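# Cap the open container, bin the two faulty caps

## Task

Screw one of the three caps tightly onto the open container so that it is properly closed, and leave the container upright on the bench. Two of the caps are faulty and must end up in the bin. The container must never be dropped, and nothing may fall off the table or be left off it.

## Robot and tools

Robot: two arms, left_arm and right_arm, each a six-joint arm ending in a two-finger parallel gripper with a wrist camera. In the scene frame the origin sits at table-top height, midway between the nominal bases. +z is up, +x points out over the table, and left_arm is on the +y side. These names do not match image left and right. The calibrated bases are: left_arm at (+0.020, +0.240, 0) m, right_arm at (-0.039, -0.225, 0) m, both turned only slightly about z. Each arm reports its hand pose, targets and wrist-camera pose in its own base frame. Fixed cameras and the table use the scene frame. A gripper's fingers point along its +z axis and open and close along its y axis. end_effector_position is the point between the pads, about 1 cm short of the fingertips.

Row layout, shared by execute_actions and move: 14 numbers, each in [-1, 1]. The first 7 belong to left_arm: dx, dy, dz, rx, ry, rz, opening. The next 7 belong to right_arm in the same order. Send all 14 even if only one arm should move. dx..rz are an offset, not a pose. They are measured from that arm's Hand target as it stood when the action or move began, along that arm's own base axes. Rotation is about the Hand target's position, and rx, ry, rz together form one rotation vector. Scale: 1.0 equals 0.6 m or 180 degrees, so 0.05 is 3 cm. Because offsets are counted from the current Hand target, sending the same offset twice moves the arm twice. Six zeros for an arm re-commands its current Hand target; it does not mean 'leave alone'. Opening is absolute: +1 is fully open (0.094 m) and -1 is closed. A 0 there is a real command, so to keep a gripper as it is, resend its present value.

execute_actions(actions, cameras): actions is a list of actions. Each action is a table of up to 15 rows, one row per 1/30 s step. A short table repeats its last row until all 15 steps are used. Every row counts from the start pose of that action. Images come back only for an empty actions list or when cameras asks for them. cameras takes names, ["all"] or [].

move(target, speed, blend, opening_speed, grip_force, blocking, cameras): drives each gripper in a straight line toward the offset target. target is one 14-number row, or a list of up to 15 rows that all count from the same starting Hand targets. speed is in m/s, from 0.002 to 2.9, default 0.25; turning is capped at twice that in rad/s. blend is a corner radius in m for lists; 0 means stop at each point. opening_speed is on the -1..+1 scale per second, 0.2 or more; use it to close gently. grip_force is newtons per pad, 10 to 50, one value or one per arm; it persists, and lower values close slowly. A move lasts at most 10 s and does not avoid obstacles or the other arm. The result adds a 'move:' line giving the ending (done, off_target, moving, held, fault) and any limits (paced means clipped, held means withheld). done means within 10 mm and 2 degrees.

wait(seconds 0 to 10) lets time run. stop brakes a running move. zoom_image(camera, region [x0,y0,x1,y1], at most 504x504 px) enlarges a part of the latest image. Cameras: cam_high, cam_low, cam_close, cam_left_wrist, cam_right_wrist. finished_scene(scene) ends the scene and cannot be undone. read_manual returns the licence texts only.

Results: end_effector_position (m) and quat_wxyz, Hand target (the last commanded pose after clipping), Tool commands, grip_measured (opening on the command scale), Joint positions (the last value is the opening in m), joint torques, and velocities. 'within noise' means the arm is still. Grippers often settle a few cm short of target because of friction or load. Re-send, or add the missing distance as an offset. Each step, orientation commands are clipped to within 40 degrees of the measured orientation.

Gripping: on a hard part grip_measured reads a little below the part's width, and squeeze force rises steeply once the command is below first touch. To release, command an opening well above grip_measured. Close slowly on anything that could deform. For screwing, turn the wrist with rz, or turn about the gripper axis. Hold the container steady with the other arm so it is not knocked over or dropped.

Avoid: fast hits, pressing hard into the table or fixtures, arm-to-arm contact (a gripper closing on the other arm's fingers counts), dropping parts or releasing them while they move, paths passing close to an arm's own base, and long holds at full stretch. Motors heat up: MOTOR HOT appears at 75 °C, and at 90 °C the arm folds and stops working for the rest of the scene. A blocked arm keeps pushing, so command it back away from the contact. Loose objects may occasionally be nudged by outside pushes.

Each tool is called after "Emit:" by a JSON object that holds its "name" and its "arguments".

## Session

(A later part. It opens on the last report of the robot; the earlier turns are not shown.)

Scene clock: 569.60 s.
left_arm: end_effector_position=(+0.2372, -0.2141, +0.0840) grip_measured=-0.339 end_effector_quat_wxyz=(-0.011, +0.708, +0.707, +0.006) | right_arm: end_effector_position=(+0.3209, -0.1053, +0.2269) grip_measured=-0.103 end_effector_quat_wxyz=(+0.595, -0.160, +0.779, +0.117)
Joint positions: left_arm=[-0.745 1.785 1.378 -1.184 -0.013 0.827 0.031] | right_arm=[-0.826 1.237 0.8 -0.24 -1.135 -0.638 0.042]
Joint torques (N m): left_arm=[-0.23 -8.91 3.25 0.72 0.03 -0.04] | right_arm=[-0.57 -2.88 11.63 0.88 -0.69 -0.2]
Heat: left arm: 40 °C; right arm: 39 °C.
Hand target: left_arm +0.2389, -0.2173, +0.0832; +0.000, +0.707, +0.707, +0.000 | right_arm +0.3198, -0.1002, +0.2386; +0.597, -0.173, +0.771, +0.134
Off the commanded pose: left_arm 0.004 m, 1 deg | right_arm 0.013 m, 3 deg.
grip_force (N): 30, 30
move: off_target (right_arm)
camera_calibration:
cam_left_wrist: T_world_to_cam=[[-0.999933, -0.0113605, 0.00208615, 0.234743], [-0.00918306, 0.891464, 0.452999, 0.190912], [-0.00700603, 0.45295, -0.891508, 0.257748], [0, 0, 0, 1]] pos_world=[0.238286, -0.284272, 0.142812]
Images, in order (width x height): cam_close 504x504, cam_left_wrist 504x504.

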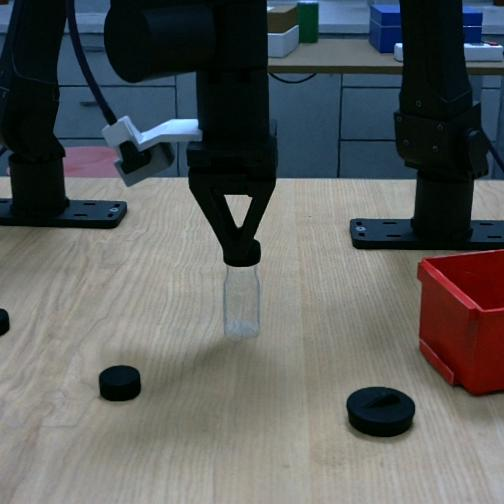

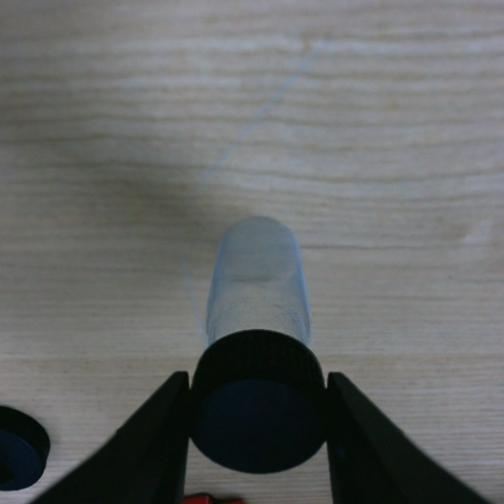

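Emit:
{"name": "move", "arguments": {"target": [0.0032, 0.0053, -0.004, 0, 0, 0, -0.45, 0, 0, 0, 0, 0, 0, -0.1], "speed": 0.06, "cameras": ["cam_left_wrist", "cam_close"]}}

Emit:
{"name": "zoom_image", "arguments": {"camera": "cam_close", "region": [195, 215, 285, 345]}}

Emit:
{"name": "zoom_image", "arguments": {"camera": "cam_left_wrist", "region": [170, 190, 350, 370]}}

Scene clock: 575.57 s.
left_arm: end_effector_position=(+0.2369, -0.2138, +0.0813) grip_measured=-0.339 end_effector_quat_wxyz=(-0.011, +0.708, +0.707, +0.006) | right_arm: end_effector_position=(+0.3209, -0.1053, +0.2269) grip_measured=-0.103 end_effector_quat_wxyz=(+0.595, -0.160, +0.779, +0.117)
Joint positions: left_arm=[-0.745 1.785 1.367 -1.173 -0.013 0.827 0.031] | right_arm=[-0.826 1.237 0.8 -0.24 -1.135 -0.638 0.042]
Joint torques (N m): left_arm=[0.75 -8.99 3.26 0.72 0.04 0.06] | right_arm=[-0.62 -3.15 11.59 0.86 -0.68 -0.21]
Heat: left arm: 40 °C; right arm: 39 °C.
Hand target: left_arm +0.2408, -0.2141, +0.0808; +0.000, +0.707, +0.707, +0.000 | right_arm +0.3198, -0.1002, +0.2386; +0.597, -0.173, +0.771, +0.134
Off the commanded pose: left_arm 0.004 m, 1 deg | right_arm 0.013 m, 3 deg.
grip_force (N): 30, 30
move: off_target (right_arm)
camera_calibration:
cam_left_wrist: T_world_to_cam=[[-0.999933, -0.0113605, 0.00208615, 0.234451], [-0.00918306, 0.891464, 0.452999, 0.19182], [-0.00700603, 0.45295, -0.891508, 0.255292], [0, 0, 0, 1]] pos_world=[0.237986, -0.283972, 0.140212]
Images, in order (width x height): cam_close 504x504, cam_left_wrist 504x504.

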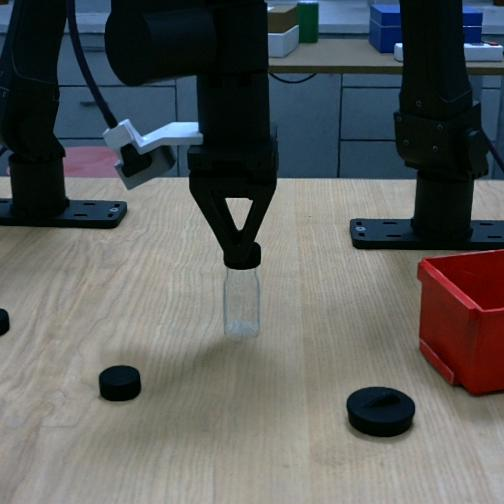

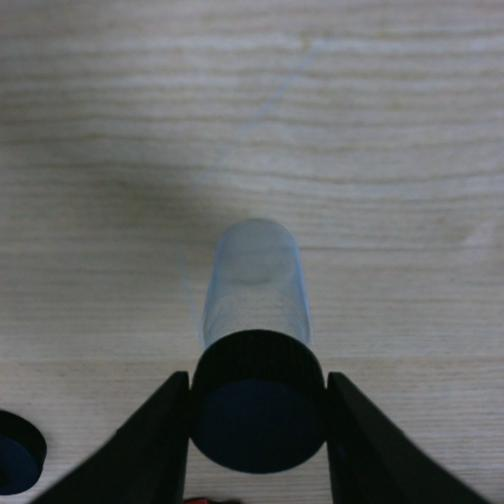

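Scaled by 3.877.

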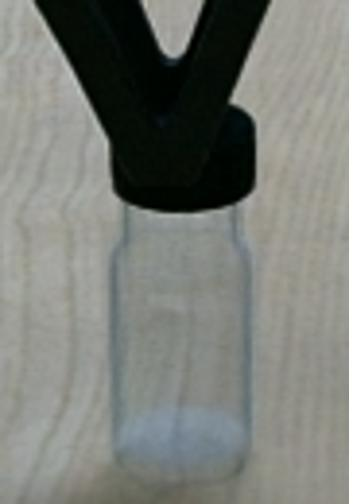

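Scaled by 2.800.

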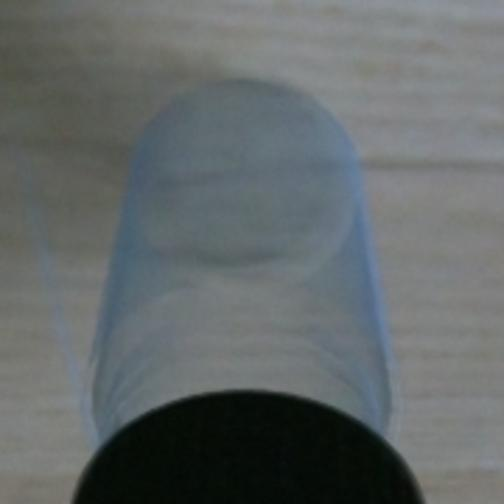

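Emit:
{"name": "move", "arguments": {"target": [0.0008, 0.0012, 0, 0, 0, 0, -0.45, 0, 0, 0, 0, 0, 0, -0.1], "speed": 0.03}}

Scene clock: 576.60 s.
left_arm: end_effector_position=(+0.2379, -0.2127, +0.0813) grip_measured=-0.339 end_effector_quat_wxyz=(-0.011, +0.706, +0.708, +0.006) | right_arm: end_effector_position=(+0.3209, -0.1053, +0.2269) grip_measured=-0.103 end_effector_quat_wxyz=(+0.595, -0.160, +0.779, +0.117)
Joint positions: left_arm=[-0.74 1.785 1.367 -1.173 -0.013 0.827 0.031] | right_arm=[-0.826 1.237 0.8 -0.24 -1.135 -0.638 0.042]
Joint torques (N m): left_arm=[0.5 -9.01 3.22 0.71 0.02 0.08] | right_arm=[-0.47 -2.96 11.45 0.9 -0.7 -0.17]
Heat: left arm: 40 °C; right arm: 39 °C.
Hand target: left_arm +0.2413, -0.2134, +0.0808; +0.000, +0.707, +0.707, +0.000 | right_arm +0.3198, -0.1002, +0.2386; +0.597, -0.173, +0.771, +0.134
Off the commanded pose: left_arm 0.004 m, 1 deg | right_arm 0.013 m, 3 deg.
grip_force (N): 30, 30
move: off_target (right_arm)

Emit:
{"name": "move", "arguments": {"target": [-0.0012, 0.0008, -0.003, 0, 0, 0, -0.45, 0, 0, 0, 0, 0, 0, -0.1], "speed": 0.03, "cameras": ["cam_left_wrist", "cam_close"]}}

Emit:
{"name": "zoom_image", "arguments": {"camera": "cam_close", "region": [195, 215, 285, 345]}}

Emit:
{"name": "zoom_image", "arguments": {"camera": "cam_left_wrist", "region": [170, 190, 350, 370]}}

Scene clock: 577.87 s.
left_arm: end_effector_position=(+0.2373, -0.2122, +0.0791) grip_measured=-0.339 end_effector_quat_wxyz=(-0.011, +0.706, +0.708, +0.006) | right_arm: end_effector_position=(+0.3209, -0.1053, +0.2269) grip_measured=-0.103 end_effector_quat_wxyz=(+0.595, -0.160, +0.779, +0.117)
Joint positions: left_arm=[-0.74 1.785 1.358 -1.165 -0.013 0.827 0.031] | right_arm=[-0.826 1.237 0.8 -0.24 -1.135 -0.638 0.042]
Joint torques (N m): left_arm=[0.62 -9.13 3.17 0.72 0.03 0.08] | right_arm=[-0.49 -3.1 11.6 0.88 -0.68 -0.19]
Heat: left arm: 40 °C; right arm: 39 °C.
Hand target: left_arm +0.2406, -0.2129, +0.0790; +0.000, +0.707, +0.707, +0.000 | right_arm +0.3198, -0.1002, +0.2386; +0.597, -0.173, +0.771, +0.134
Off the commanded pose: left_arm 0.003 m, 2 deg | right_arm 0.013 m, 3 deg.
grip_force (N): 30, 30
move: off_target (right_arm)
camera_calibration:
cam_left_wrist: T_world_to_cam=[[-0.999867, -0.0159779, 0.00319889, 0.233786], [-0.0127851, 0.890945, 0.453931, 0.192159], [-0.0101029, 0.453829, -0.891031, 0.253402], [0, 0, 0, 1]] pos_world=[0.238772, -0.282469, 0.137814]
Images, in order (width x height): cam_close 504x504, cam_left_wrist 504x504.

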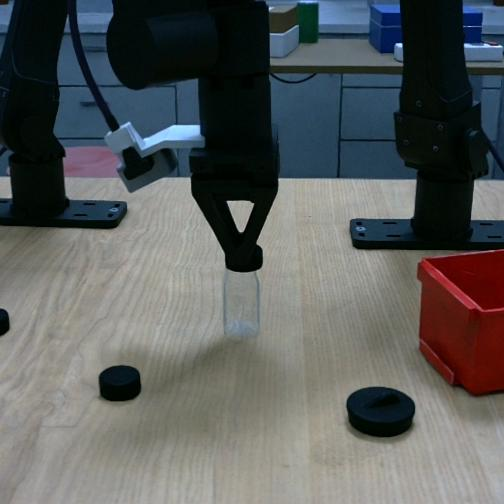

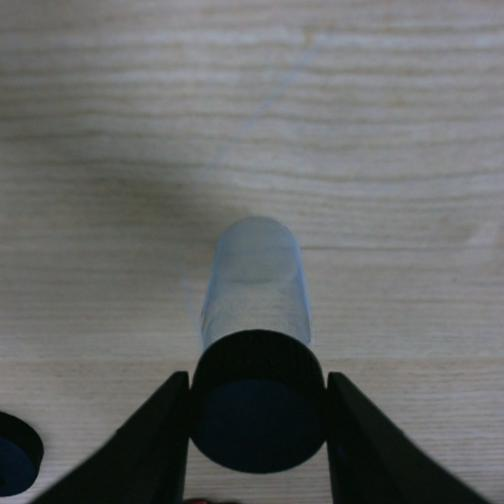

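Scaled by 3.877.

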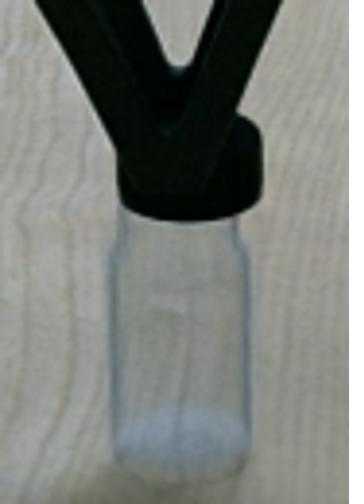

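Scaled by 2.800.

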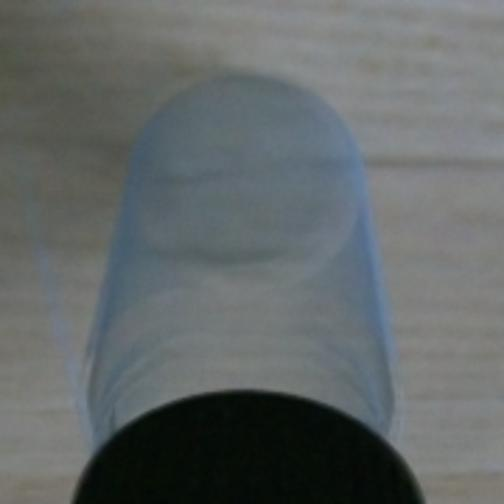

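Emit:
{"name": "move", "arguments": {"target": [[-0.0089, -0.01, 0.008, 0, 0, 0, -0.45, 0, 0, 0, 0, 0, 0, -0.1], [0, -0.0017, 0.0035, 0, 0, 0, -0.45, 0, 0, 0, 0, 0, 0, -0.1]], "speed": 0.05, "cameras": ["cam_left_wrist", "cam_close"]}}

Emit:
{"name": "zoom_image", "arguments": {"camera": "cam_close", "region": [195, 215, 285, 345]}}

Emit:
{"name": "zoom_image", "arguments": {"camera": "cam_left_wrist", "region": [170, 190, 350, 370]}}

Scene clock: 579.43 s.
left_arm: end_effector_position=(+0.2370, -0.2125, +0.0791) grip_measured=-0.339 end_effector_quat_wxyz=(-0.011, +0.706, +0.708, +0.006) | right_arm: end_effector_position=(+0.3209, -0.1053, +0.2269) grip_measured=-0.103 end_effector_quat_wxyz=(+0.595, -0.160, +0.779, +0.117)
Joint positions: left_arm=[-0.742 1.785 1.358 -1.165 -0.013 0.827 0.031] | right_arm=[-0.826 1.237 0.8 -0.24 -1.135 -0.638 0.042]
Joint torques (N m): left_arm=[0.65 -9.07 3.84 0.64 0.03 0.06] | right_arm=[-0.44 -2.74 11.56 0.84 -0.74 -0.25]
Heat: left arm: 40 °C; right arm: 39 °C.
Hand target: left_arm +0.2406, -0.2139, +0.0811; +0.000, +0.707, +0.707, +0.000 | right_arm +0.3198, -0.1002, +0.2386; +0.597, -0.173, +0.771, +0.134
Off the commanded pose: left_arm 0.004 m, 2 deg | right_arm 0.013 m, 3 deg.
grip_force (N): 30, 30
move: off_target (right_arm)
camera_calibration:
cam_left_wrist: T_world_to_cam=[[-0.999891, -0.014413, 0.00321185, 0.233731], [-0.0113847, 0.890965, 0.453929, 0.192092], [-0.0094041, 0.453842, -0.891032, 0.25337], [0, 0, 0, 1]] pos_world=[0.238275, -0.282768, 0.137814]
Images, in order (width x height): cam_close 504x504, cam_left_wrist 504x504.

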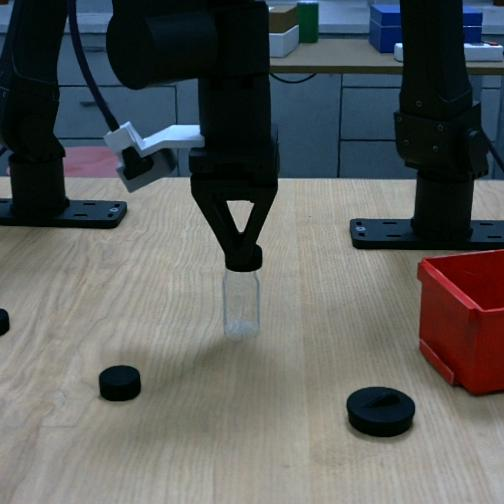

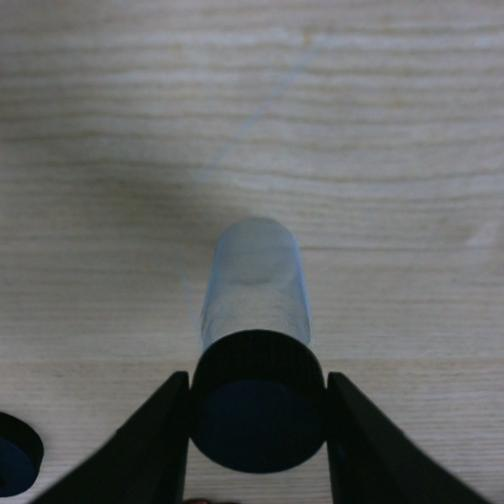

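Scaled by 3.877.

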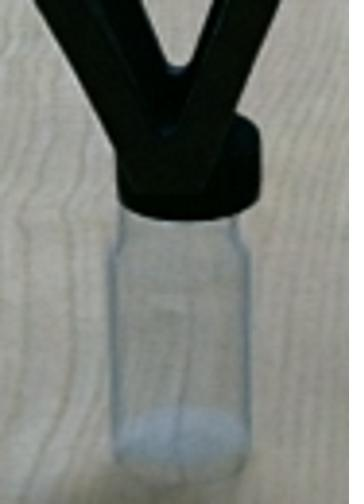

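Scaled by 2.800.

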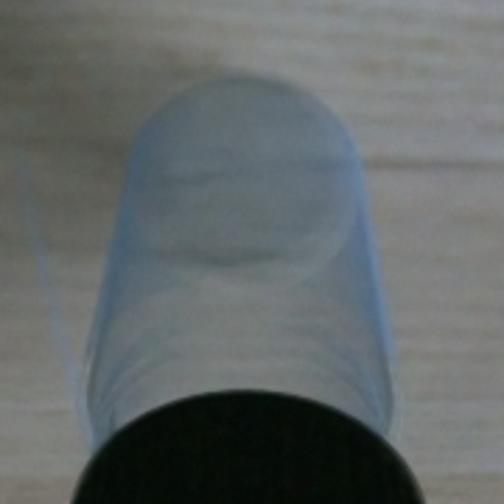

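Emit:
{"name": "move", "arguments": {"target": [[-0.0089, -0.01, 0.004, 0, 0, 0, -0.45, 0, 0, 0, 0, 0, 0, -0.1], [0, -0.0018, -0.003, 0, 0, 0, -0.45, 0, 0, 0, 0, 0, 0, -0.1]], "speed": 0.05, "cameras": ["cam_left_wrist", "cam_close"]}}

Emit:
{"name": "zoom_image", "arguments": {"camera": "cam_close", "region": [195, 215, 285, 345]}}

Scene clock: 580.97 s.
left_arm: end_effector_position=(+0.2370, -0.2125, +0.0791) grip_measured=-0.339 end_effector_quat_wxyz=(-0.011, +0.706, +0.708, +0.006) | right_arm: end_effector_position=(+0.3209, -0.1053, +0.2269) grip_measured=-0.103 end_effector_quat_wxyz=(+0.595, -0.160, +0.779, +0.117)
Joint positions: left_arm=[-0.742 1.785 1.358 -1.165 -0.013 0.827 0.031] | right_arm=[-0.826 1.237 0.8 -0.24 -1.135 -0.638 0.042]
Joint torques (N m): left_arm=[0.65 -8.77 3.66 0.7 0.03 0.06] | right_arm=[-0.57 -2.92 11.52 0.9 -0.66 -0.18]
Heat: left arm: 40 °C; right arm: 39 °C.
Hand target: left_arm +0.2406, -0.2150, +0.0793; +0.000, +0.707, +0.707, +0.000 | right_arm +0.3198, -0.1002, +0.2386; +0.597, -0.173, +0.771, +0.134
Off the commanded pose: left_arm 0.004 m, 2 deg | right_arm 0.013 m, 3 deg.
grip_force (N): 30, 30
move: off_target (right_arm)
camera_calibration:
cam_left_wrist: T_world_to_cam=[[-0.999891, -0.014413, 0.00321185, 0.233731], [-0.0113847, 0.890965, 0.453929, 0.192092], [-0.0094041, 0.453842, -0.891032, 0.25337], [0, 0, 0, 1]] pos_world=[0.238275, -0.282768, 0.137814]
Images, in order (width x height): cam_close 504x504, cam_left_wrist 504x504.

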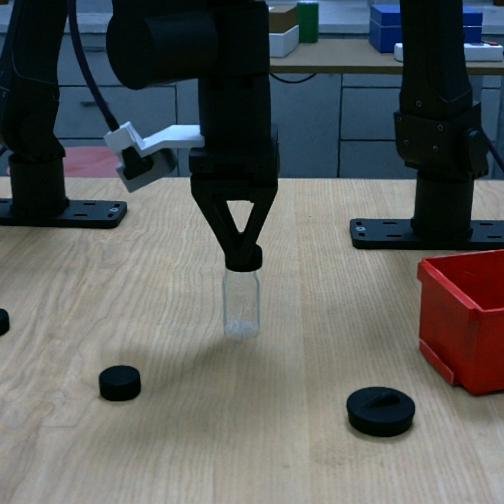

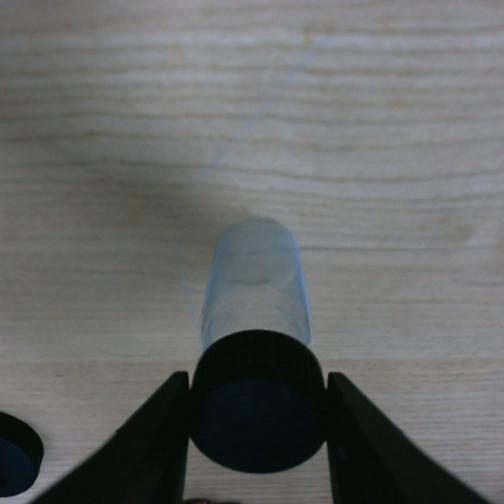

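Scaled by 3.877.

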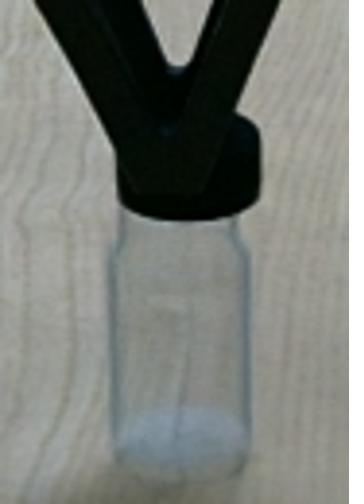

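Emit:
{"name": "move", "arguments": {"target": [0, -0.001, -0.01, 0, 0, 0, -0.45, 0, 0, 0, 0, 0, 0, -0.1], "speed": 0.03, "cameras": ["cam_close"]}}

Emit:
{"name": "zoom_image", "arguments": {"camera": "cam_close", "region": [195, 215, 285, 345]}}

Scene clock: 582.03 s.
left_arm: end_effector_position=(+0.2388, -0.2156, +0.0786) grip_measured=-0.339 end_effector_quat_wxyz=(-0.004, +0.708, +0.707, +0.006) | right_arm: end_effector_position=(+0.3209, -0.1053, +0.2269) grip_measured=-0.103 end_effector_quat_wxyz=(+0.595, -0.160, +0.779, +0.117)
Joint positions: left_arm=[-0.745 1.785 1.356 -1.15 -0.013 0.827 0.031] | right_arm=[-0.826 1.237 0.8 -0.24 -1.135 -0.638 0.042]
Joint torques (N m): left_arm=[0.51 -8.34 2.65 0.78 0.03 0.04] | right_arm=[-0.49 -2.97 11.59 0.89 -0.72 -0.18]
Heat: left arm: 40 °C; right arm: 39 °C.
Hand target: left_arm +0.2406, -0.2156, +0.0733; +0.000, +0.707, +0.707, +0.000 | right_arm +0.3198, -0.1002, +0.2386; +0.597, -0.173, +0.771, +0.134
Off the commanded pose: left_arm 0.006 m, 1 deg | right_arm 0.013 m, 3 deg.
grip_force (N): 30, 30
move: off_target (right_arm)
Images, in order (width x height): cam_close 504x504.

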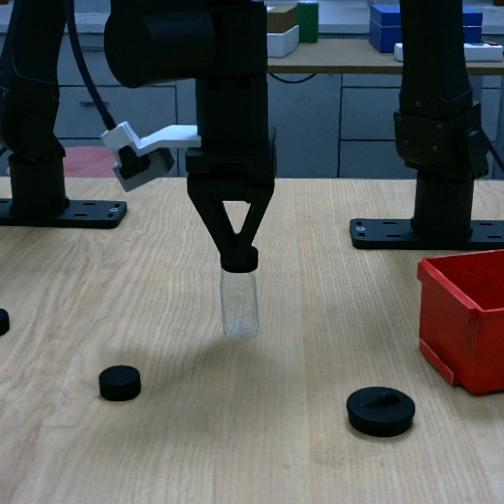

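Scaled by 3.877.

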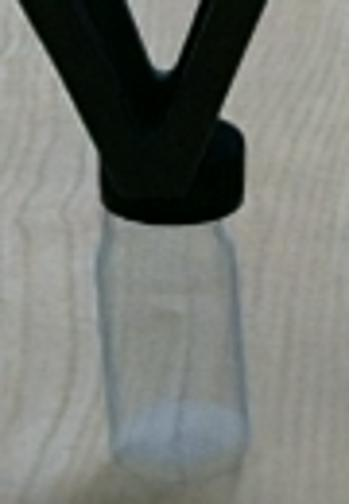

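Emit:
{"name": "move", "arguments": {"target": [[-0.003, 0.003, 0.03, 0, 0, 0, -0.45, 0, 0, 0, 0, 0, 0, -0.1], [-0.003, 0.003, 0.11, 0, 0, 0, -0.45, 0, 0, 0, 0, 0, 0, -0.1]], "speed": [0.03, 0.12], "blend": [0.005, 0], "cameras": ["cam_close", "cam_left_wrist"]}}

Emit:
{"name": "zoom_image", "arguments": {"camera": "cam_close", "region": [195, 215, 285, 345]}}

Scene clock: 586.03 s.
left_arm: end_effector_position=(+0.2350, -0.2121, +0.1212) grip_measured=-0.339 end_effector_quat_wxyz=(-0.024, +0.707, +0.706, +0.006) | right_arm: end_effector_position=(+0.3209, -0.1053, +0.2269) grip_measured=-0.103 end_effector_quat_wxyz=(+0.595, -0.160, +0.779, +0.117)
Joint positions: left_arm=[-0.745 1.785 1.525 -1.357 -0.013 0.827 0.031] | right_arm=[-0.826 1.237 0.8 -0.24 -1.135 -0.638 0.042]
Joint torques (N m): left_arm=[0.58 -10.93 6.71 0.31 0.04 0.04] | right_arm=[-0.77 -2.92 11.48 0.87 -0.72 -0.21]
Heat: left arm: 41 °C; right arm: 39 °C.
Hand target: left_arm +0.2388, -0.2138, +0.1393; +0.000, +0.707, +0.707, +0.000 | right_arm +0.3198, -0.1002, +0.2386; +0.597, -0.173, +0.771, +0.134
Off the commanded pose: left_arm 0.019 m, 3 deg | right_arm 0.013 m, 3 deg.
grip_force (N): 30, 30
move: off_target (left_arm, right_arm)
camera_calibration:
cam_left_wrist: T_world_to_cam=[[-0.999712, -0.0115158, 0.0210707, 0.230114], [-0.000294289, 0.883309, 0.468791, 0.166516], [-0.0240105, 0.468649, -0.883058, 0.296315], [0, 0, 0, 1]] pos_world=[0.237212, -0.283303, 0.178753]
Images, in order (width x height): cam_close 504x504, cam_left_wrist 504x504.

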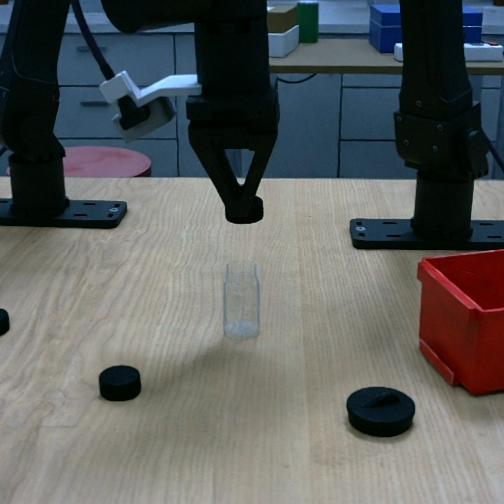

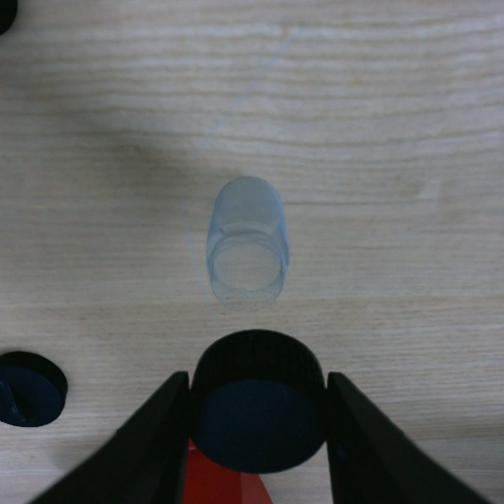

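Scaled by 3.877.

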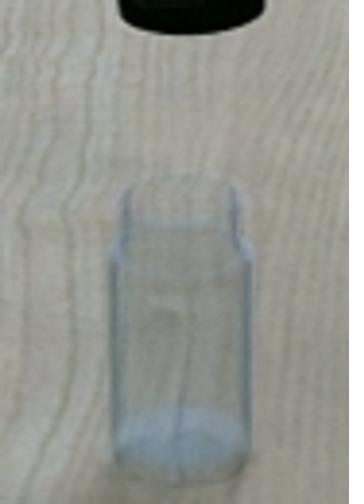

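Emit:
{"name": "move", "arguments": {"target": [[-0.0055, -0.0093, -0.0138, 0, 0, 0, -0.45, 0, 0, 0, 0, 0, 0, -0.1], [0.0033, 0.0007, -0.0913, 0, 0, 0, -0.45, 0, 0, 0, 0, 0, 0, -0.1]], "speed": 0.06, "cameras": ["cam_close", "cam_left_wrist"]}}

Emit:
{"name": "zoom_image", "arguments": {"camera": "cam_close", "region": [195, 215, 285, 345]}}

Emit:
{"name": "zoom_image", "arguments": {"camera": "cam_left_wrist", "region": [170, 190, 350, 370]}}

Scene clock: 589.00 s.
left_arm: end_effector_position=(+0.2370, -0.2126, +0.0836) grip_measured=-0.339 end_effector_quat_wxyz=(-0.013, +0.706, +0.708, +0.006) | right_arm: end_effector_position=(+0.3209, -0.1053, +0.2269) grip_measured=-0.103 end_effector_quat_wxyz=(+0.595, -0.160, +0.779, +0.117)
Joint positions: left_arm=[-0.742 1.785 1.376 -1.187 -0.013 0.827 0.031] | right_arm=[-0.826 1.237 0.8 -0.24 -1.135 -0.638 0.042]
Joint torques (N m): left_arm=[0.62 -9.35 3.25 0.71 0.03 0.07] | right_arm=[-0.84 -2.82 11.47 0.86 -0.66 -0.19]
Heat: left arm: 41 °C; right arm: 39 °C.
Hand target: left_arm +0.2408, -0.2134, +0.0845; +0.000, +0.707, +0.707, +0.000 | right_arm +0.3198, -0.1002, +0.2386; +0.597, -0.173, +0.771, +0.134
Off the commanded pose: left_arm 0.004 m, 2 deg | right_arm 0.013 m, 3 deg.
grip_force (N): 30, 30
move: off_target (right_arm)
camera_calibration:
cam_left_wrist: T_world_to_cam=[[-0.999881, -0.0144431, 0.00541792, 0.23358], [-0.0103866, 0.89003, 0.455783, 0.189453], [-0.011405, 0.455673, -0.890074, 0.258331], [0, 0, 0, 1]] pos_world=[0.238467, -0.28296, 0.142319]
Images, in order (width x height): cam_close 504x504, cam_left_wrist 504x504.

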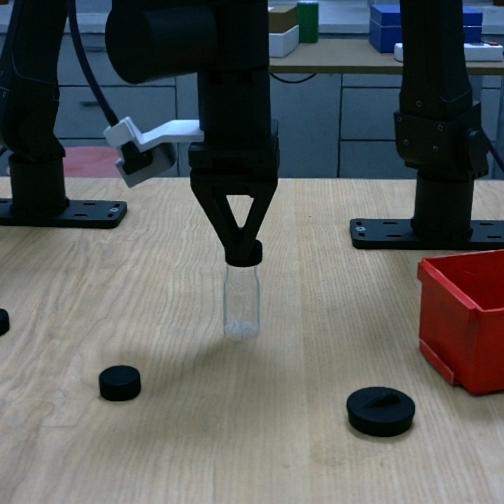

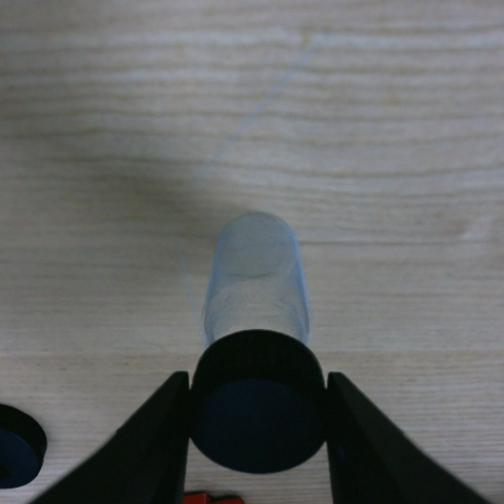

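Scaled by 3.877.

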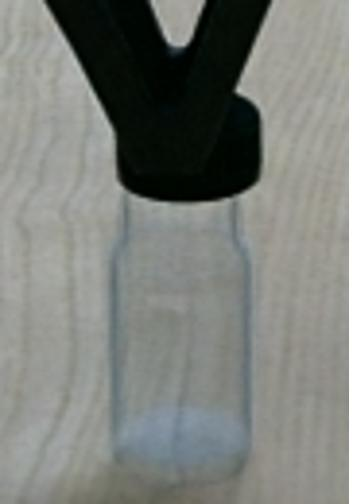

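Scaled by 2.800.

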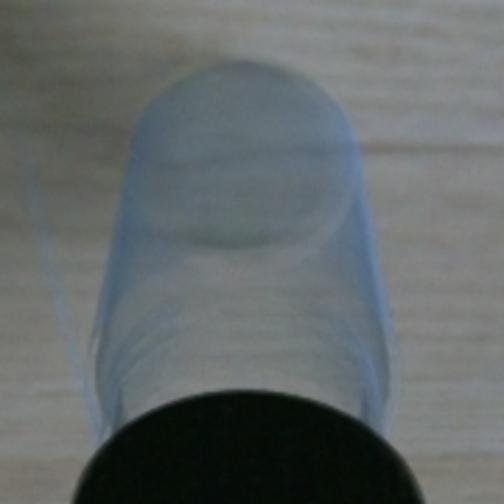

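Emit:
{"name": "move", "arguments": {"target": [[-0.0089, -0.0115, 0.04, 0, 0, 0, -0.45, 0, 0, 0, 0, 0, 0, -0.1], [0.0004, -0.0016, -0.004, 0, 0, 0, -0.45, 0, 0, 0, 0, 0, 0, -0.1]], "speed": 0.06, "cameras": ["cam_close", "cam_left_wrist"]}}

Emit:
{"name": "zoom_image", "arguments": {"camera": "cam_close", "region": [195, 215, 285, 345]}}

Emit:
{"name": "zoom_image", "arguments": {"camera": "cam_left_wrist", "region": [170, 190, 350, 370]}}

Scene clock: 591.97 s.
left_arm: end_effector_position=(+0.2371, -0.2133, +0.0825) grip_measured=-0.339 end_effector_quat_wxyz=(-0.011, +0.707, +0.707, +0.006) | right_arm: end_effector_position=(+0.3209, -0.1053, +0.2269) grip_measured=-0.103 end_effector_quat_wxyz=(+0.595, -0.160, +0.779, +0.117)
Joint positions: left_arm=[-0.743 1.785 1.372 -1.179 -0.013 0.827 0.031] | right_arm=[-0.826 1.237 0.8 -0.24 -1.135 -0.638 0.042]
Joint torques (N m): left_arm=[0.76 -8.95 3.33 0.73 0.09 0.06] | right_arm=[-0.64 -2.88 11.44 0.82 -0.71 -0.19]
Heat: left arm: 41 °C; right arm: 39 °C.
Hand target: left_arm +0.2410, -0.2144, +0.0821; +0.000, +0.707, +0.707, +0.000 | right_arm +0.3198, -0.1002, +0.2386; +0.597, -0.173, +0.771, +0.134
Off the commanded pose: left_arm 0.004 m, 2 deg | right_arm 0.013 m, 3 deg.
grip_force (N): 30, 30
move: off_target (right_arm)
camera_calibration:
cam_left_wrist: T_world_to_cam=[[-0.999912, -0.012848, 0.00322481, 0.234159], [-0.00998435, 0.890983, 0.453927, 0.190932], [-0.00870529, 0.453855, -0.891033, 0.256599], [0, 0, 0, 1]] pos_world=[0.238278, -0.283568, 0.141214]
Images, in order (width x height): cam_close 504x504, cam_left_wrist 504x504.

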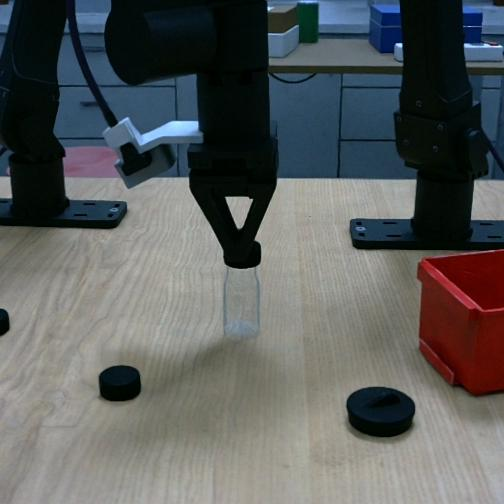

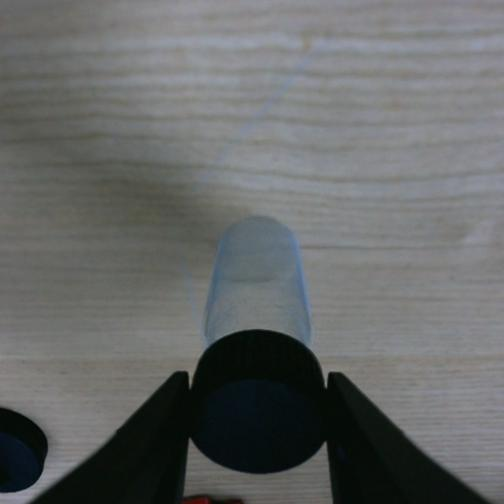

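Scaled by 3.877.

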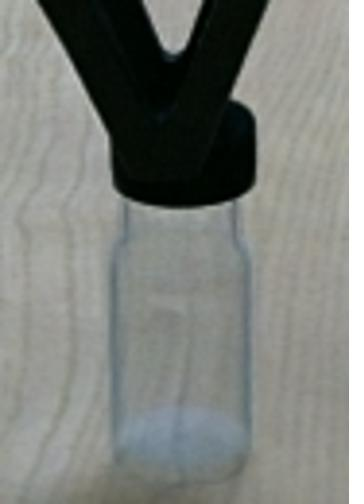

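Scaled by 2.800.

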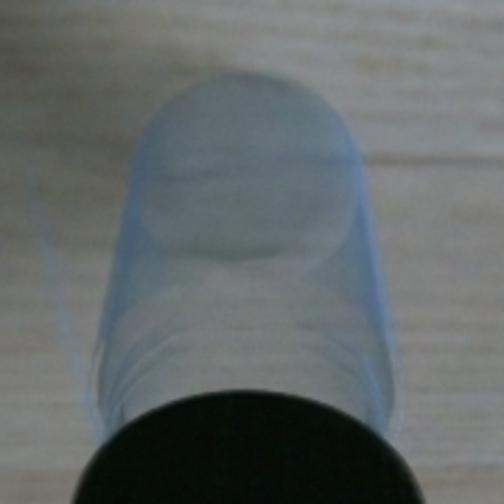

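Emit:
{"name": "move", "arguments": {"target": [0, 0, -0.0075, 0, 0, 0, -0.45, 0, 0, 0, 0, 0, 0, -0.1], "speed": 0.03}}

Emit:
{"name": "move", "arguments": {"target": [0, 0, -0.006, 0, 0, 0, -0.45, 0, 0, 0, 0, 0, 0, -0.1], "speed": 0.03, "cameras": ["cam_close", "cam_left_wrist"]}}

Emit:
{"name": "zoom_image", "arguments": {"camera": "cam_close", "region": [195, 215, 285, 345]}}

Scene clock: 593.10 s.
left_arm: end_effector_position=(+0.2372, -0.2134, +0.0790) grip_measured=-0.339 end_effector_quat_wxyz=(-0.010, +0.707, +0.707, +0.006) | right_arm: end_effector_position=(+0.3209, -0.1053, +0.2269) grip_measured=-0.103 end_effector_quat_wxyz=(+0.595, -0.160, +0.779, +0.117)
Joint positions: left_arm=[-0.743 1.785 1.358 -1.162 -0.013 0.827 0.031] | right_arm=[-0.826 1.237 0.8 -0.24 -1.135 -0.638 0.042]
Joint torques (N m): left_arm=[0.59 -8.72 3.26 0.72 0.04 0.06] | right_arm=[-0.75 -2.78 11.36 0.92 -0.71 -0.18]
Heat: left arm: 41 °C; right arm: 39 °C.
Hand target: left_arm +0.2410, -0.2144, +0.0776; +0.000, +0.707, +0.707, +0.000 | right_arm +0.3198, -0.1002, +0.2386; +0.597, -0.173, +0.771, +0.134
Off the commanded pose: left_arm 0.004 m, 1 deg | right_arm 0.013 m, 3 deg.
grip_force (N): 30, 30
move: off_target (right_arm)

Scene clock: 594.17 s.
left_arm: end_effector_position=(+0.2377, -0.2138, +0.0764) grip_measured=-0.339 end_effector_quat_wxyz=(-0.008, +0.707, +0.707, +0.006) | right_arm: end_effector_position=(+0.3209, -0.1053, +0.2269) grip_measured=-0.103 end_effector_quat_wxyz=(+0.595, -0.160, +0.779, +0.117)
Joint positions: left_arm=[-0.743 1.785 1.347 -1.147 -0.013 0.827 0.031] | right_arm=[-0.826 1.237 0.8 -0.24 -1.135 -0.638 0.042]
Joint torques (N m): left_arm=[0.62 -8.53 3.26 0.74 0.03 0.06] | right_arm=[-0.76 -2.85 11.52 0.89 -0.67 -0.22]
Heat: left arm: 41 °C; right arm: 39 °C.
Hand target: left_arm +0.2410, -0.2144, +0.0740; +0.000, +0.707, +0.707, +0.000 | right_arm +0.3198, -0.1002, +0.2386; +0.597, -0.173, +0.771, +0.134
Off the commanded pose: left_arm 0.004 m, 1 deg | right_arm 0.013 m, 3 deg.
grip_force (N): 30, 30
move: off_target (right_arm)
camera_calibration:
cam_left_wrist: T_world_to_cam=[[-0.999914, -0.0128586, -0.00243345, 0.235261], [-0.012581, 0.893307, 0.44927, 0.195634], [-0.00360316, 0.449262, -0.893393, 0.249412], [0, 0, 0, 1]] pos_world=[0.238601, -0.283788, 0.135503]
Images, in order (width x height): cam_close 504x504, cam_left_wrist 504x504.

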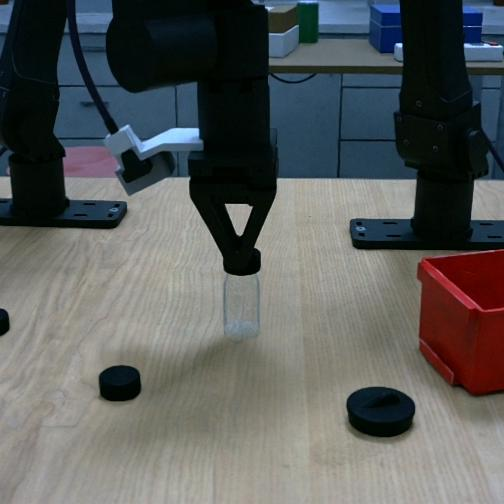

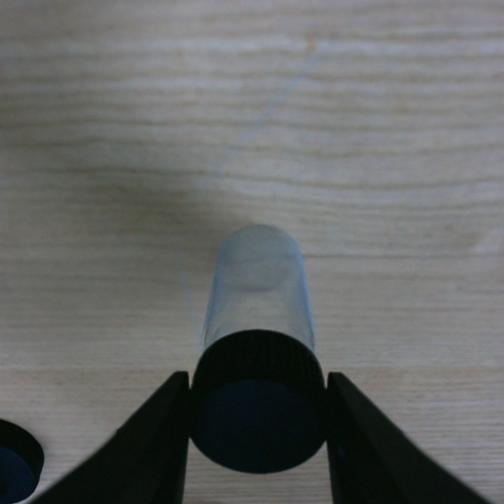

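Scaled by 3.877.

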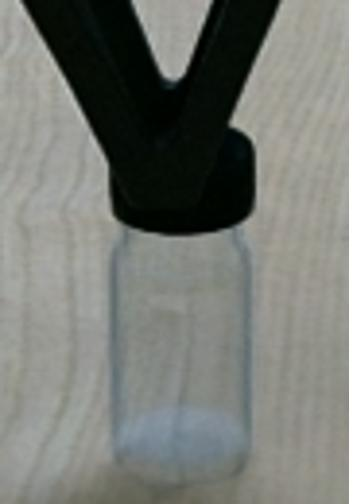

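Emit:
{"name": "move", "arguments": {"target": [0, 0, -0.01, 0, 0, 0, -0.45, 0, 0, 0, 0, 0, 0, -0.1], "speed": 0.03}}

Emit:
{"name": "move", "arguments": {"target": [0, 0, -0.01, 0, 0, 0, -0.45, 0, 0, 0, 0, 0, 0, -0.1], "speed": 0.03, "cameras": ["cam_close", "cam_left_wrist"]}}

Emit:
{"name": "zoom_image", "arguments": {"camera": "cam_close", "region": [195, 215, 285, 345]}}

Scene clock: 595.43 s.
left_arm: end_effector_position=(+0.2378, -0.2140, +0.0718) grip_measured=-0.339 end_effector_quat_wxyz=(-0.005, +0.707, +0.707, +0.006) | right_arm: end_effector_position=(+0.3209, -0.1053, +0.2269) grip_measured=-0.103 end_effector_quat_wxyz=(+0.595, -0.160, +0.779, +0.117)
Joint positions: left_arm=[-0.743 1.785 1.329 -1.124 -0.013 0.827 0.031] | right_arm=[-0.826 1.237 0.8 -0.24 -1.135 -0.638 0.042]
Joint torques (N m): left_arm=[0.61 -8.09 3.25 0.74 0.04 0.06] | right_arm=[-0.46 -3 11.66 0.88 -0.69 -0.23]
Heat: left arm: 41 °C; right arm: 39 °C.
Hand target: left_arm +0.2410, -0.2144, +0.0680; +0.000, +0.707, +0.707, +0.000 | right_arm +0.3198, -0.1002, +0.2386; +0.597, -0.173, +0.771, +0.134
Off the commanded pose: left_arm 0.005 m, 1 deg | right_arm 0.013 m, 3 deg.
grip_force (N): 30, 30
move: off_target (right_arm)

Scene clock: 596.43 s.
left_arm: end_effector_position=(+0.2377, -0.2142, +0.0703) grip_measured=-0.339 end_effector_quat_wxyz=(-0.004, +0.707, +0.707, +0.006) | right_arm: end_effector_position=(+0.3209, -0.1053, +0.2269) grip_measured=-0.103 end_effector_quat_wxyz=(+0.595, -0.160, +0.779, +0.117)
Joint positions: left_arm=[-0.743 1.785 1.323 -1.116 -0.012 0.827 0.031] | right_arm=[-0.826 1.237 0.8 -0.24 -1.135 -0.638 0.042]
Joint torques (N m): left_arm=[0.65 -7.68 2.45 0.87 0.04 0.06] | right_arm=[-0.65 -2.85 11.56 0.84 -0.72 -0.18]
Heat: left arm: 41 °C; right arm: 39 °C.
Hand target: left_arm +0.2410, -0.2144, +0.0620; +0.000, +0.707, +0.707, +0.000 | right_arm +0.3198, -0.1002, +0.2386; +0.597, -0.173, +0.771, +0.134
Off the commanded pose: left_arm 0.009 m, 1 deg | right_arm 0.013 m, 3 deg.
grip_force (N): 30, 30
move: off_target (right_arm)
camera_calibration:
cam_left_wrist: T_world_to_cam=[[-0.999899, -0.0129235, -0.00585289, 0.235382], [-0.0141782, 0.895669, 0.444495, 0.199886], [-0.000502174, 0.444533, -0.895762, 0.242544], [0, 0, 0, 1]] pos_world=[0.238314, -0.283809, 0.129791]
Images, in order (width x height): cam_close 504x504, cam_left_wrist 504x504.

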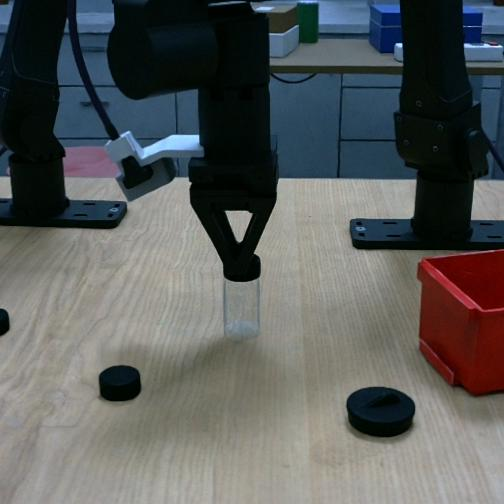

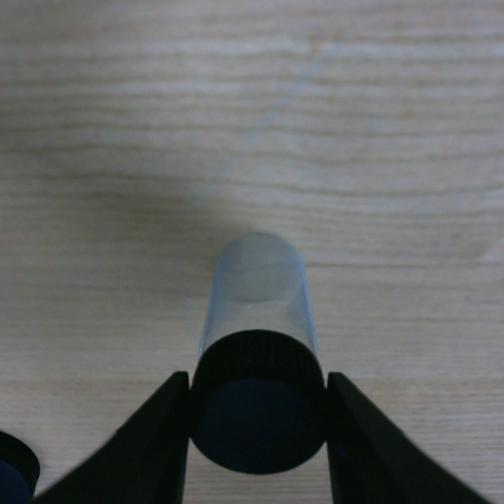

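Scaled by 3.877.

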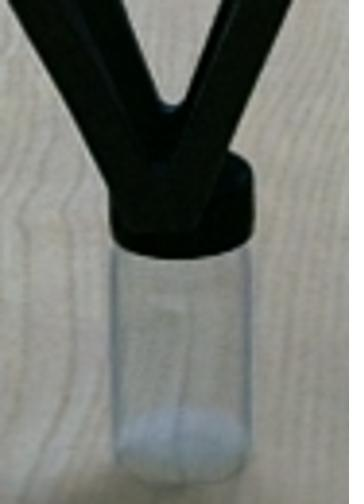

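Emit:
{"name": "move", "arguments": {"target": [-0.0153, 0.0135, -0.0145, 0.0119, 0.0136, 0, -0.45, 0, 0, 0, 0, 0, 0, -0.1], "speed": 0.03}}

Emit:
{"name": "move", "arguments": {"target": [-0.0153, 0.0135, -0.0145, 0.0119, 0.0136, 0, -0.45, 0, 0, 0, 0, 0, 0, -0.1], "speed": 0.03, "cameras": ["cam_close", "cam_left_wrist"]}}

Emit:
{"name": "zoom_image", "arguments": {"camera": "cam_close", "region": [195, 215, 285, 345]}}

Scene clock: 598.03 s.
left_arm: end_effector_position=(+0.2370, -0.2136, +0.0700) grip_measured=-0.339 end_effector_quat_wxyz=(-0.005, +0.707, +0.707, +0.006) | right_arm: end_effector_position=(+0.3209, -0.1053, +0.2269) grip_measured=-0.103 end_effector_quat_wxyz=(+0.595, -0.160, +0.779, +0.117)
Joint positions: left_arm=[-0.743 1.784 1.319 -1.116 -0.012 0.827 0.031] | right_arm=[-0.826 1.237 0.8 -0.24 -1.135 -0.638 0.042]
Joint torques (N m): left_arm=[0.64 -6.56 1.48 0.63 0.04 0.05] | right_arm=[-0.81 -2.84 11.38 0.88 -0.73 -0.21]
Heat: left arm: 40 °C; right arm: 39 °C.
Hand target: left_arm +0.2318, -0.2063, +0.0533; -0.028, +0.707, +0.707, -0.002 | right_arm +0.3198, -0.1002, +0.2386; +0.597, -0.173, +0.771, +0.134
Off the commanded pose: left_arm 0.019 m, 3 deg | right_arm 0.013 m, 3 deg.
grip_force (N): 30, 30
move: off_target (left_arm, right_arm)

Scene clock: 599.50 s.
left_arm: end_effector_position=(+0.2370, -0.2136, +0.0696) grip_measured=-0.339 end_effector_quat_wxyz=(-0.005, +0.707, +0.707, +0.006) | right_arm: end_effector_position=(+0.3209, -0.1053, +0.2269) grip_measured=-0.103 end_effector_quat_wxyz=(+0.595, -0.160, +0.779, +0.117)
Joint positions: left_arm=[-0.743 1.784 1.318 -1.115 -0.012 0.827 0.031] | right_arm=[-0.826 1.237 0.8 -0.24 -1.135 -0.638 0.042]
Joint torques (N m): left_arm=[0.64 -5.27 0.62 0.39 0.05 0.05] | right_arm=[-0.53 -3.06 11.56 0.83 -0.72 -0.2]
Heat: left arm: 40 °C; right arm: 39 °C.
Hand target: left_arm +0.2227, -0.1982, +0.0446; -0.056, +0.706, +0.706, -0.004 | right_arm +0.3198, -0.1002, +0.2386; +0.597, -0.173, +0.771, +0.134
Off the commanded pose: left_arm 0.033 m, 6 deg | right_arm 0.013 m, 3 deg.
grip_force (N): 30, 30
move: off_target (left_arm, right_arm)
camera_calibration:
cam_left_wrist: T_world_to_cam=[[-0.999905, -0.0129609, -0.00465928, 0.234616], [-0.0136795, 0.89521, 0.445436, 0.199366], [-0.00160223, 0.445457, -0.895302, 0.242159], [0, 0, 0, 1]] pos_world=[0.237709, -0.283304, 0.129094]
Images, in order (width x height): cam_close 504x504, cam_left_wrist 504x504.

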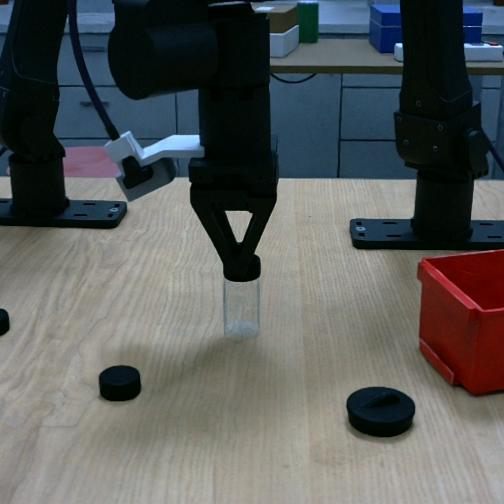

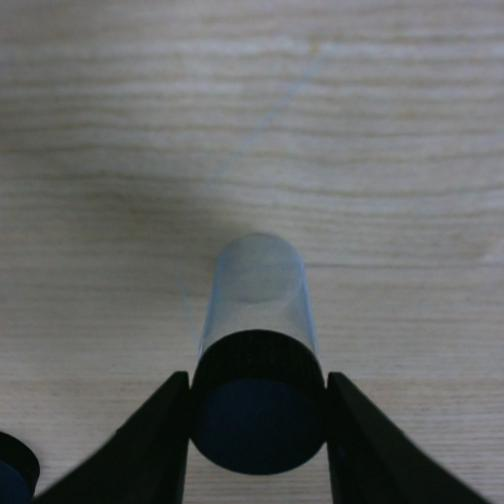

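Scaled by 3.877.

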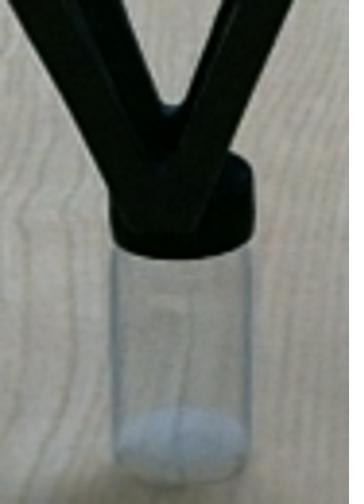

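Emit:
{"name": "move", "arguments": {"target": [0.0306, -0.027, 0.04, -0.0238, -0.0272, 0, -0.45, 0, 0, 0, 0, 0, 0, -0.1], "speed": 0.04}}

Emit:
{"name": "move", "arguments": {"target": [0, 0, 0, 0, 0, 0, 0.1, 0, 0, 0, 0, 0, 0, -0.1], "opening_speed": 0.5, "cameras": ["cam_close", "cam_left_wrist"]}}

Emit:
{"name": "zoom_image", "arguments": {"camera": "cam_close", "region": [195, 215, 285, 345]}}

Scene clock: 601.67 s.
left_arm: end_effector_position=(+0.2373, -0.2139, +0.0701) grip_measured=-0.339 end_effector_quat_wxyz=(-0.004, +0.707, +0.707, +0.006) | right_arm: end_effector_position=(+0.3209, -0.1053, +0.2269) grip_measured=-0.103 end_effector_quat_wxyz=(+0.595, -0.160, +0.779, +0.117)
Joint positions: left_arm=[-0.743 1.782 1.318 -1.113 -0.012 0.827 0.031] | right_arm=[-0.826 1.237 0.8 -0.24 -1.135 -0.638 0.042]
Joint torques (N m): left_arm=[0.64 -7.97 4.16 0.63 0.03 0.06] | right_arm=[-0.49 -2.86 11.41 0.9 -0.73 -0.19]
Heat: left arm: 40 °C; right arm: 39 °C.
Hand target: left_arm +0.2410, -0.2144, +0.0686; +0.000, +0.707, +0.707, +0.000 | right_arm +0.3198, -0.1002, +0.2386; +0.597, -0.173, +0.771, +0.134
Off the commanded pose: left_arm 0.004 m, 1 deg | right_arm 0.013 m, 3 deg.
grip_force (N): 30, 30
move: off_target (right_arm)

Scene clock: 603.27 s.
left_arm: end_effector_position=(+0.2377, -0.2139, +0.0696) grip_measured=+0.097 end_effector_quat_wxyz=(-0.004, +0.707, +0.707, +0.006) | right_arm: end_effector_position=(+0.3209, -0.1053, +0.2269) grip_measured=-0.103 end_effector_quat_wxyz=(+0.595, -0.160, +0.779, +0.117)
Joint positions: left_arm=[-0.743 1.784 1.318 -1.112 -0.013 0.827 0.052] | right_arm=[-0.826 1.237 0.8 -0.24 -1.135 -0.638 0.042]
Joint torques (N m): left_arm=[0.62 -8.12 4.16 0.61 0.03 0.07] | right_arm=[-0.58 -2.85 11.52 0.81 -0.72 -0.22]
Heat: left arm: 40 °C; right arm: 39 °C.
Hand target: left_arm +0.2410, -0.2144, +0.0686; +0.000, +0.707, +0.707, +0.000 | right_arm +0.3198, -0.1002, +0.2386; +0.597, -0.173, +0.771, +0.134
Off the commanded pose: left_arm 0.003 m, 1 deg | right_arm 0.013 m, 3 deg.
grip_force (N): 30, 30
move: off_target (right_arm)
camera_calibration:
cam_left_wrist: T_world_to_cam=[[-0.999885, -0.0128819, -0.00795536, 0.23567], [-0.0150756, 0.895653, 0.444497, 0.200138], [0.00139927, 0.444566, -0.895745, 0.241337], [0, 0, 0, 1]] pos_world=[0.238322, -0.283508, 0.129091]
Images, in order (width x height): cam_close 504x504, cam_left_wrist 504x504.

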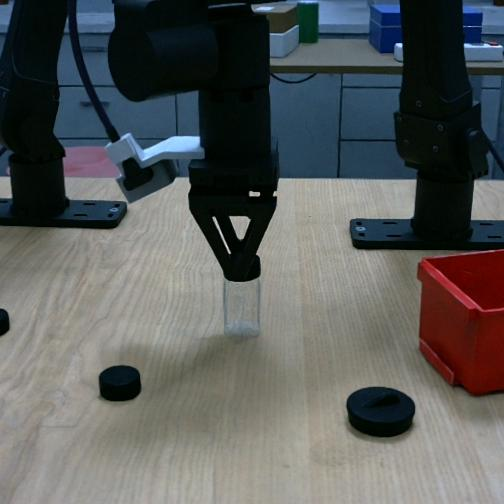

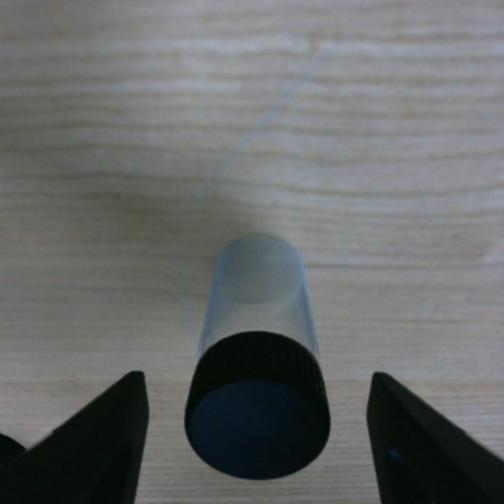

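Scaled by 3.877.

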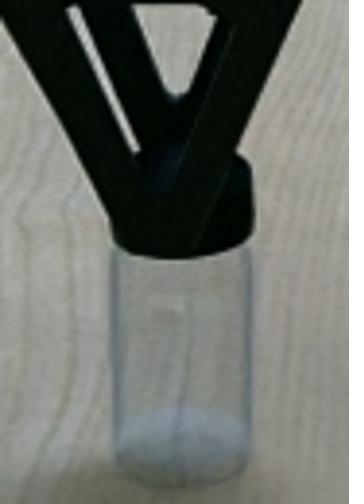

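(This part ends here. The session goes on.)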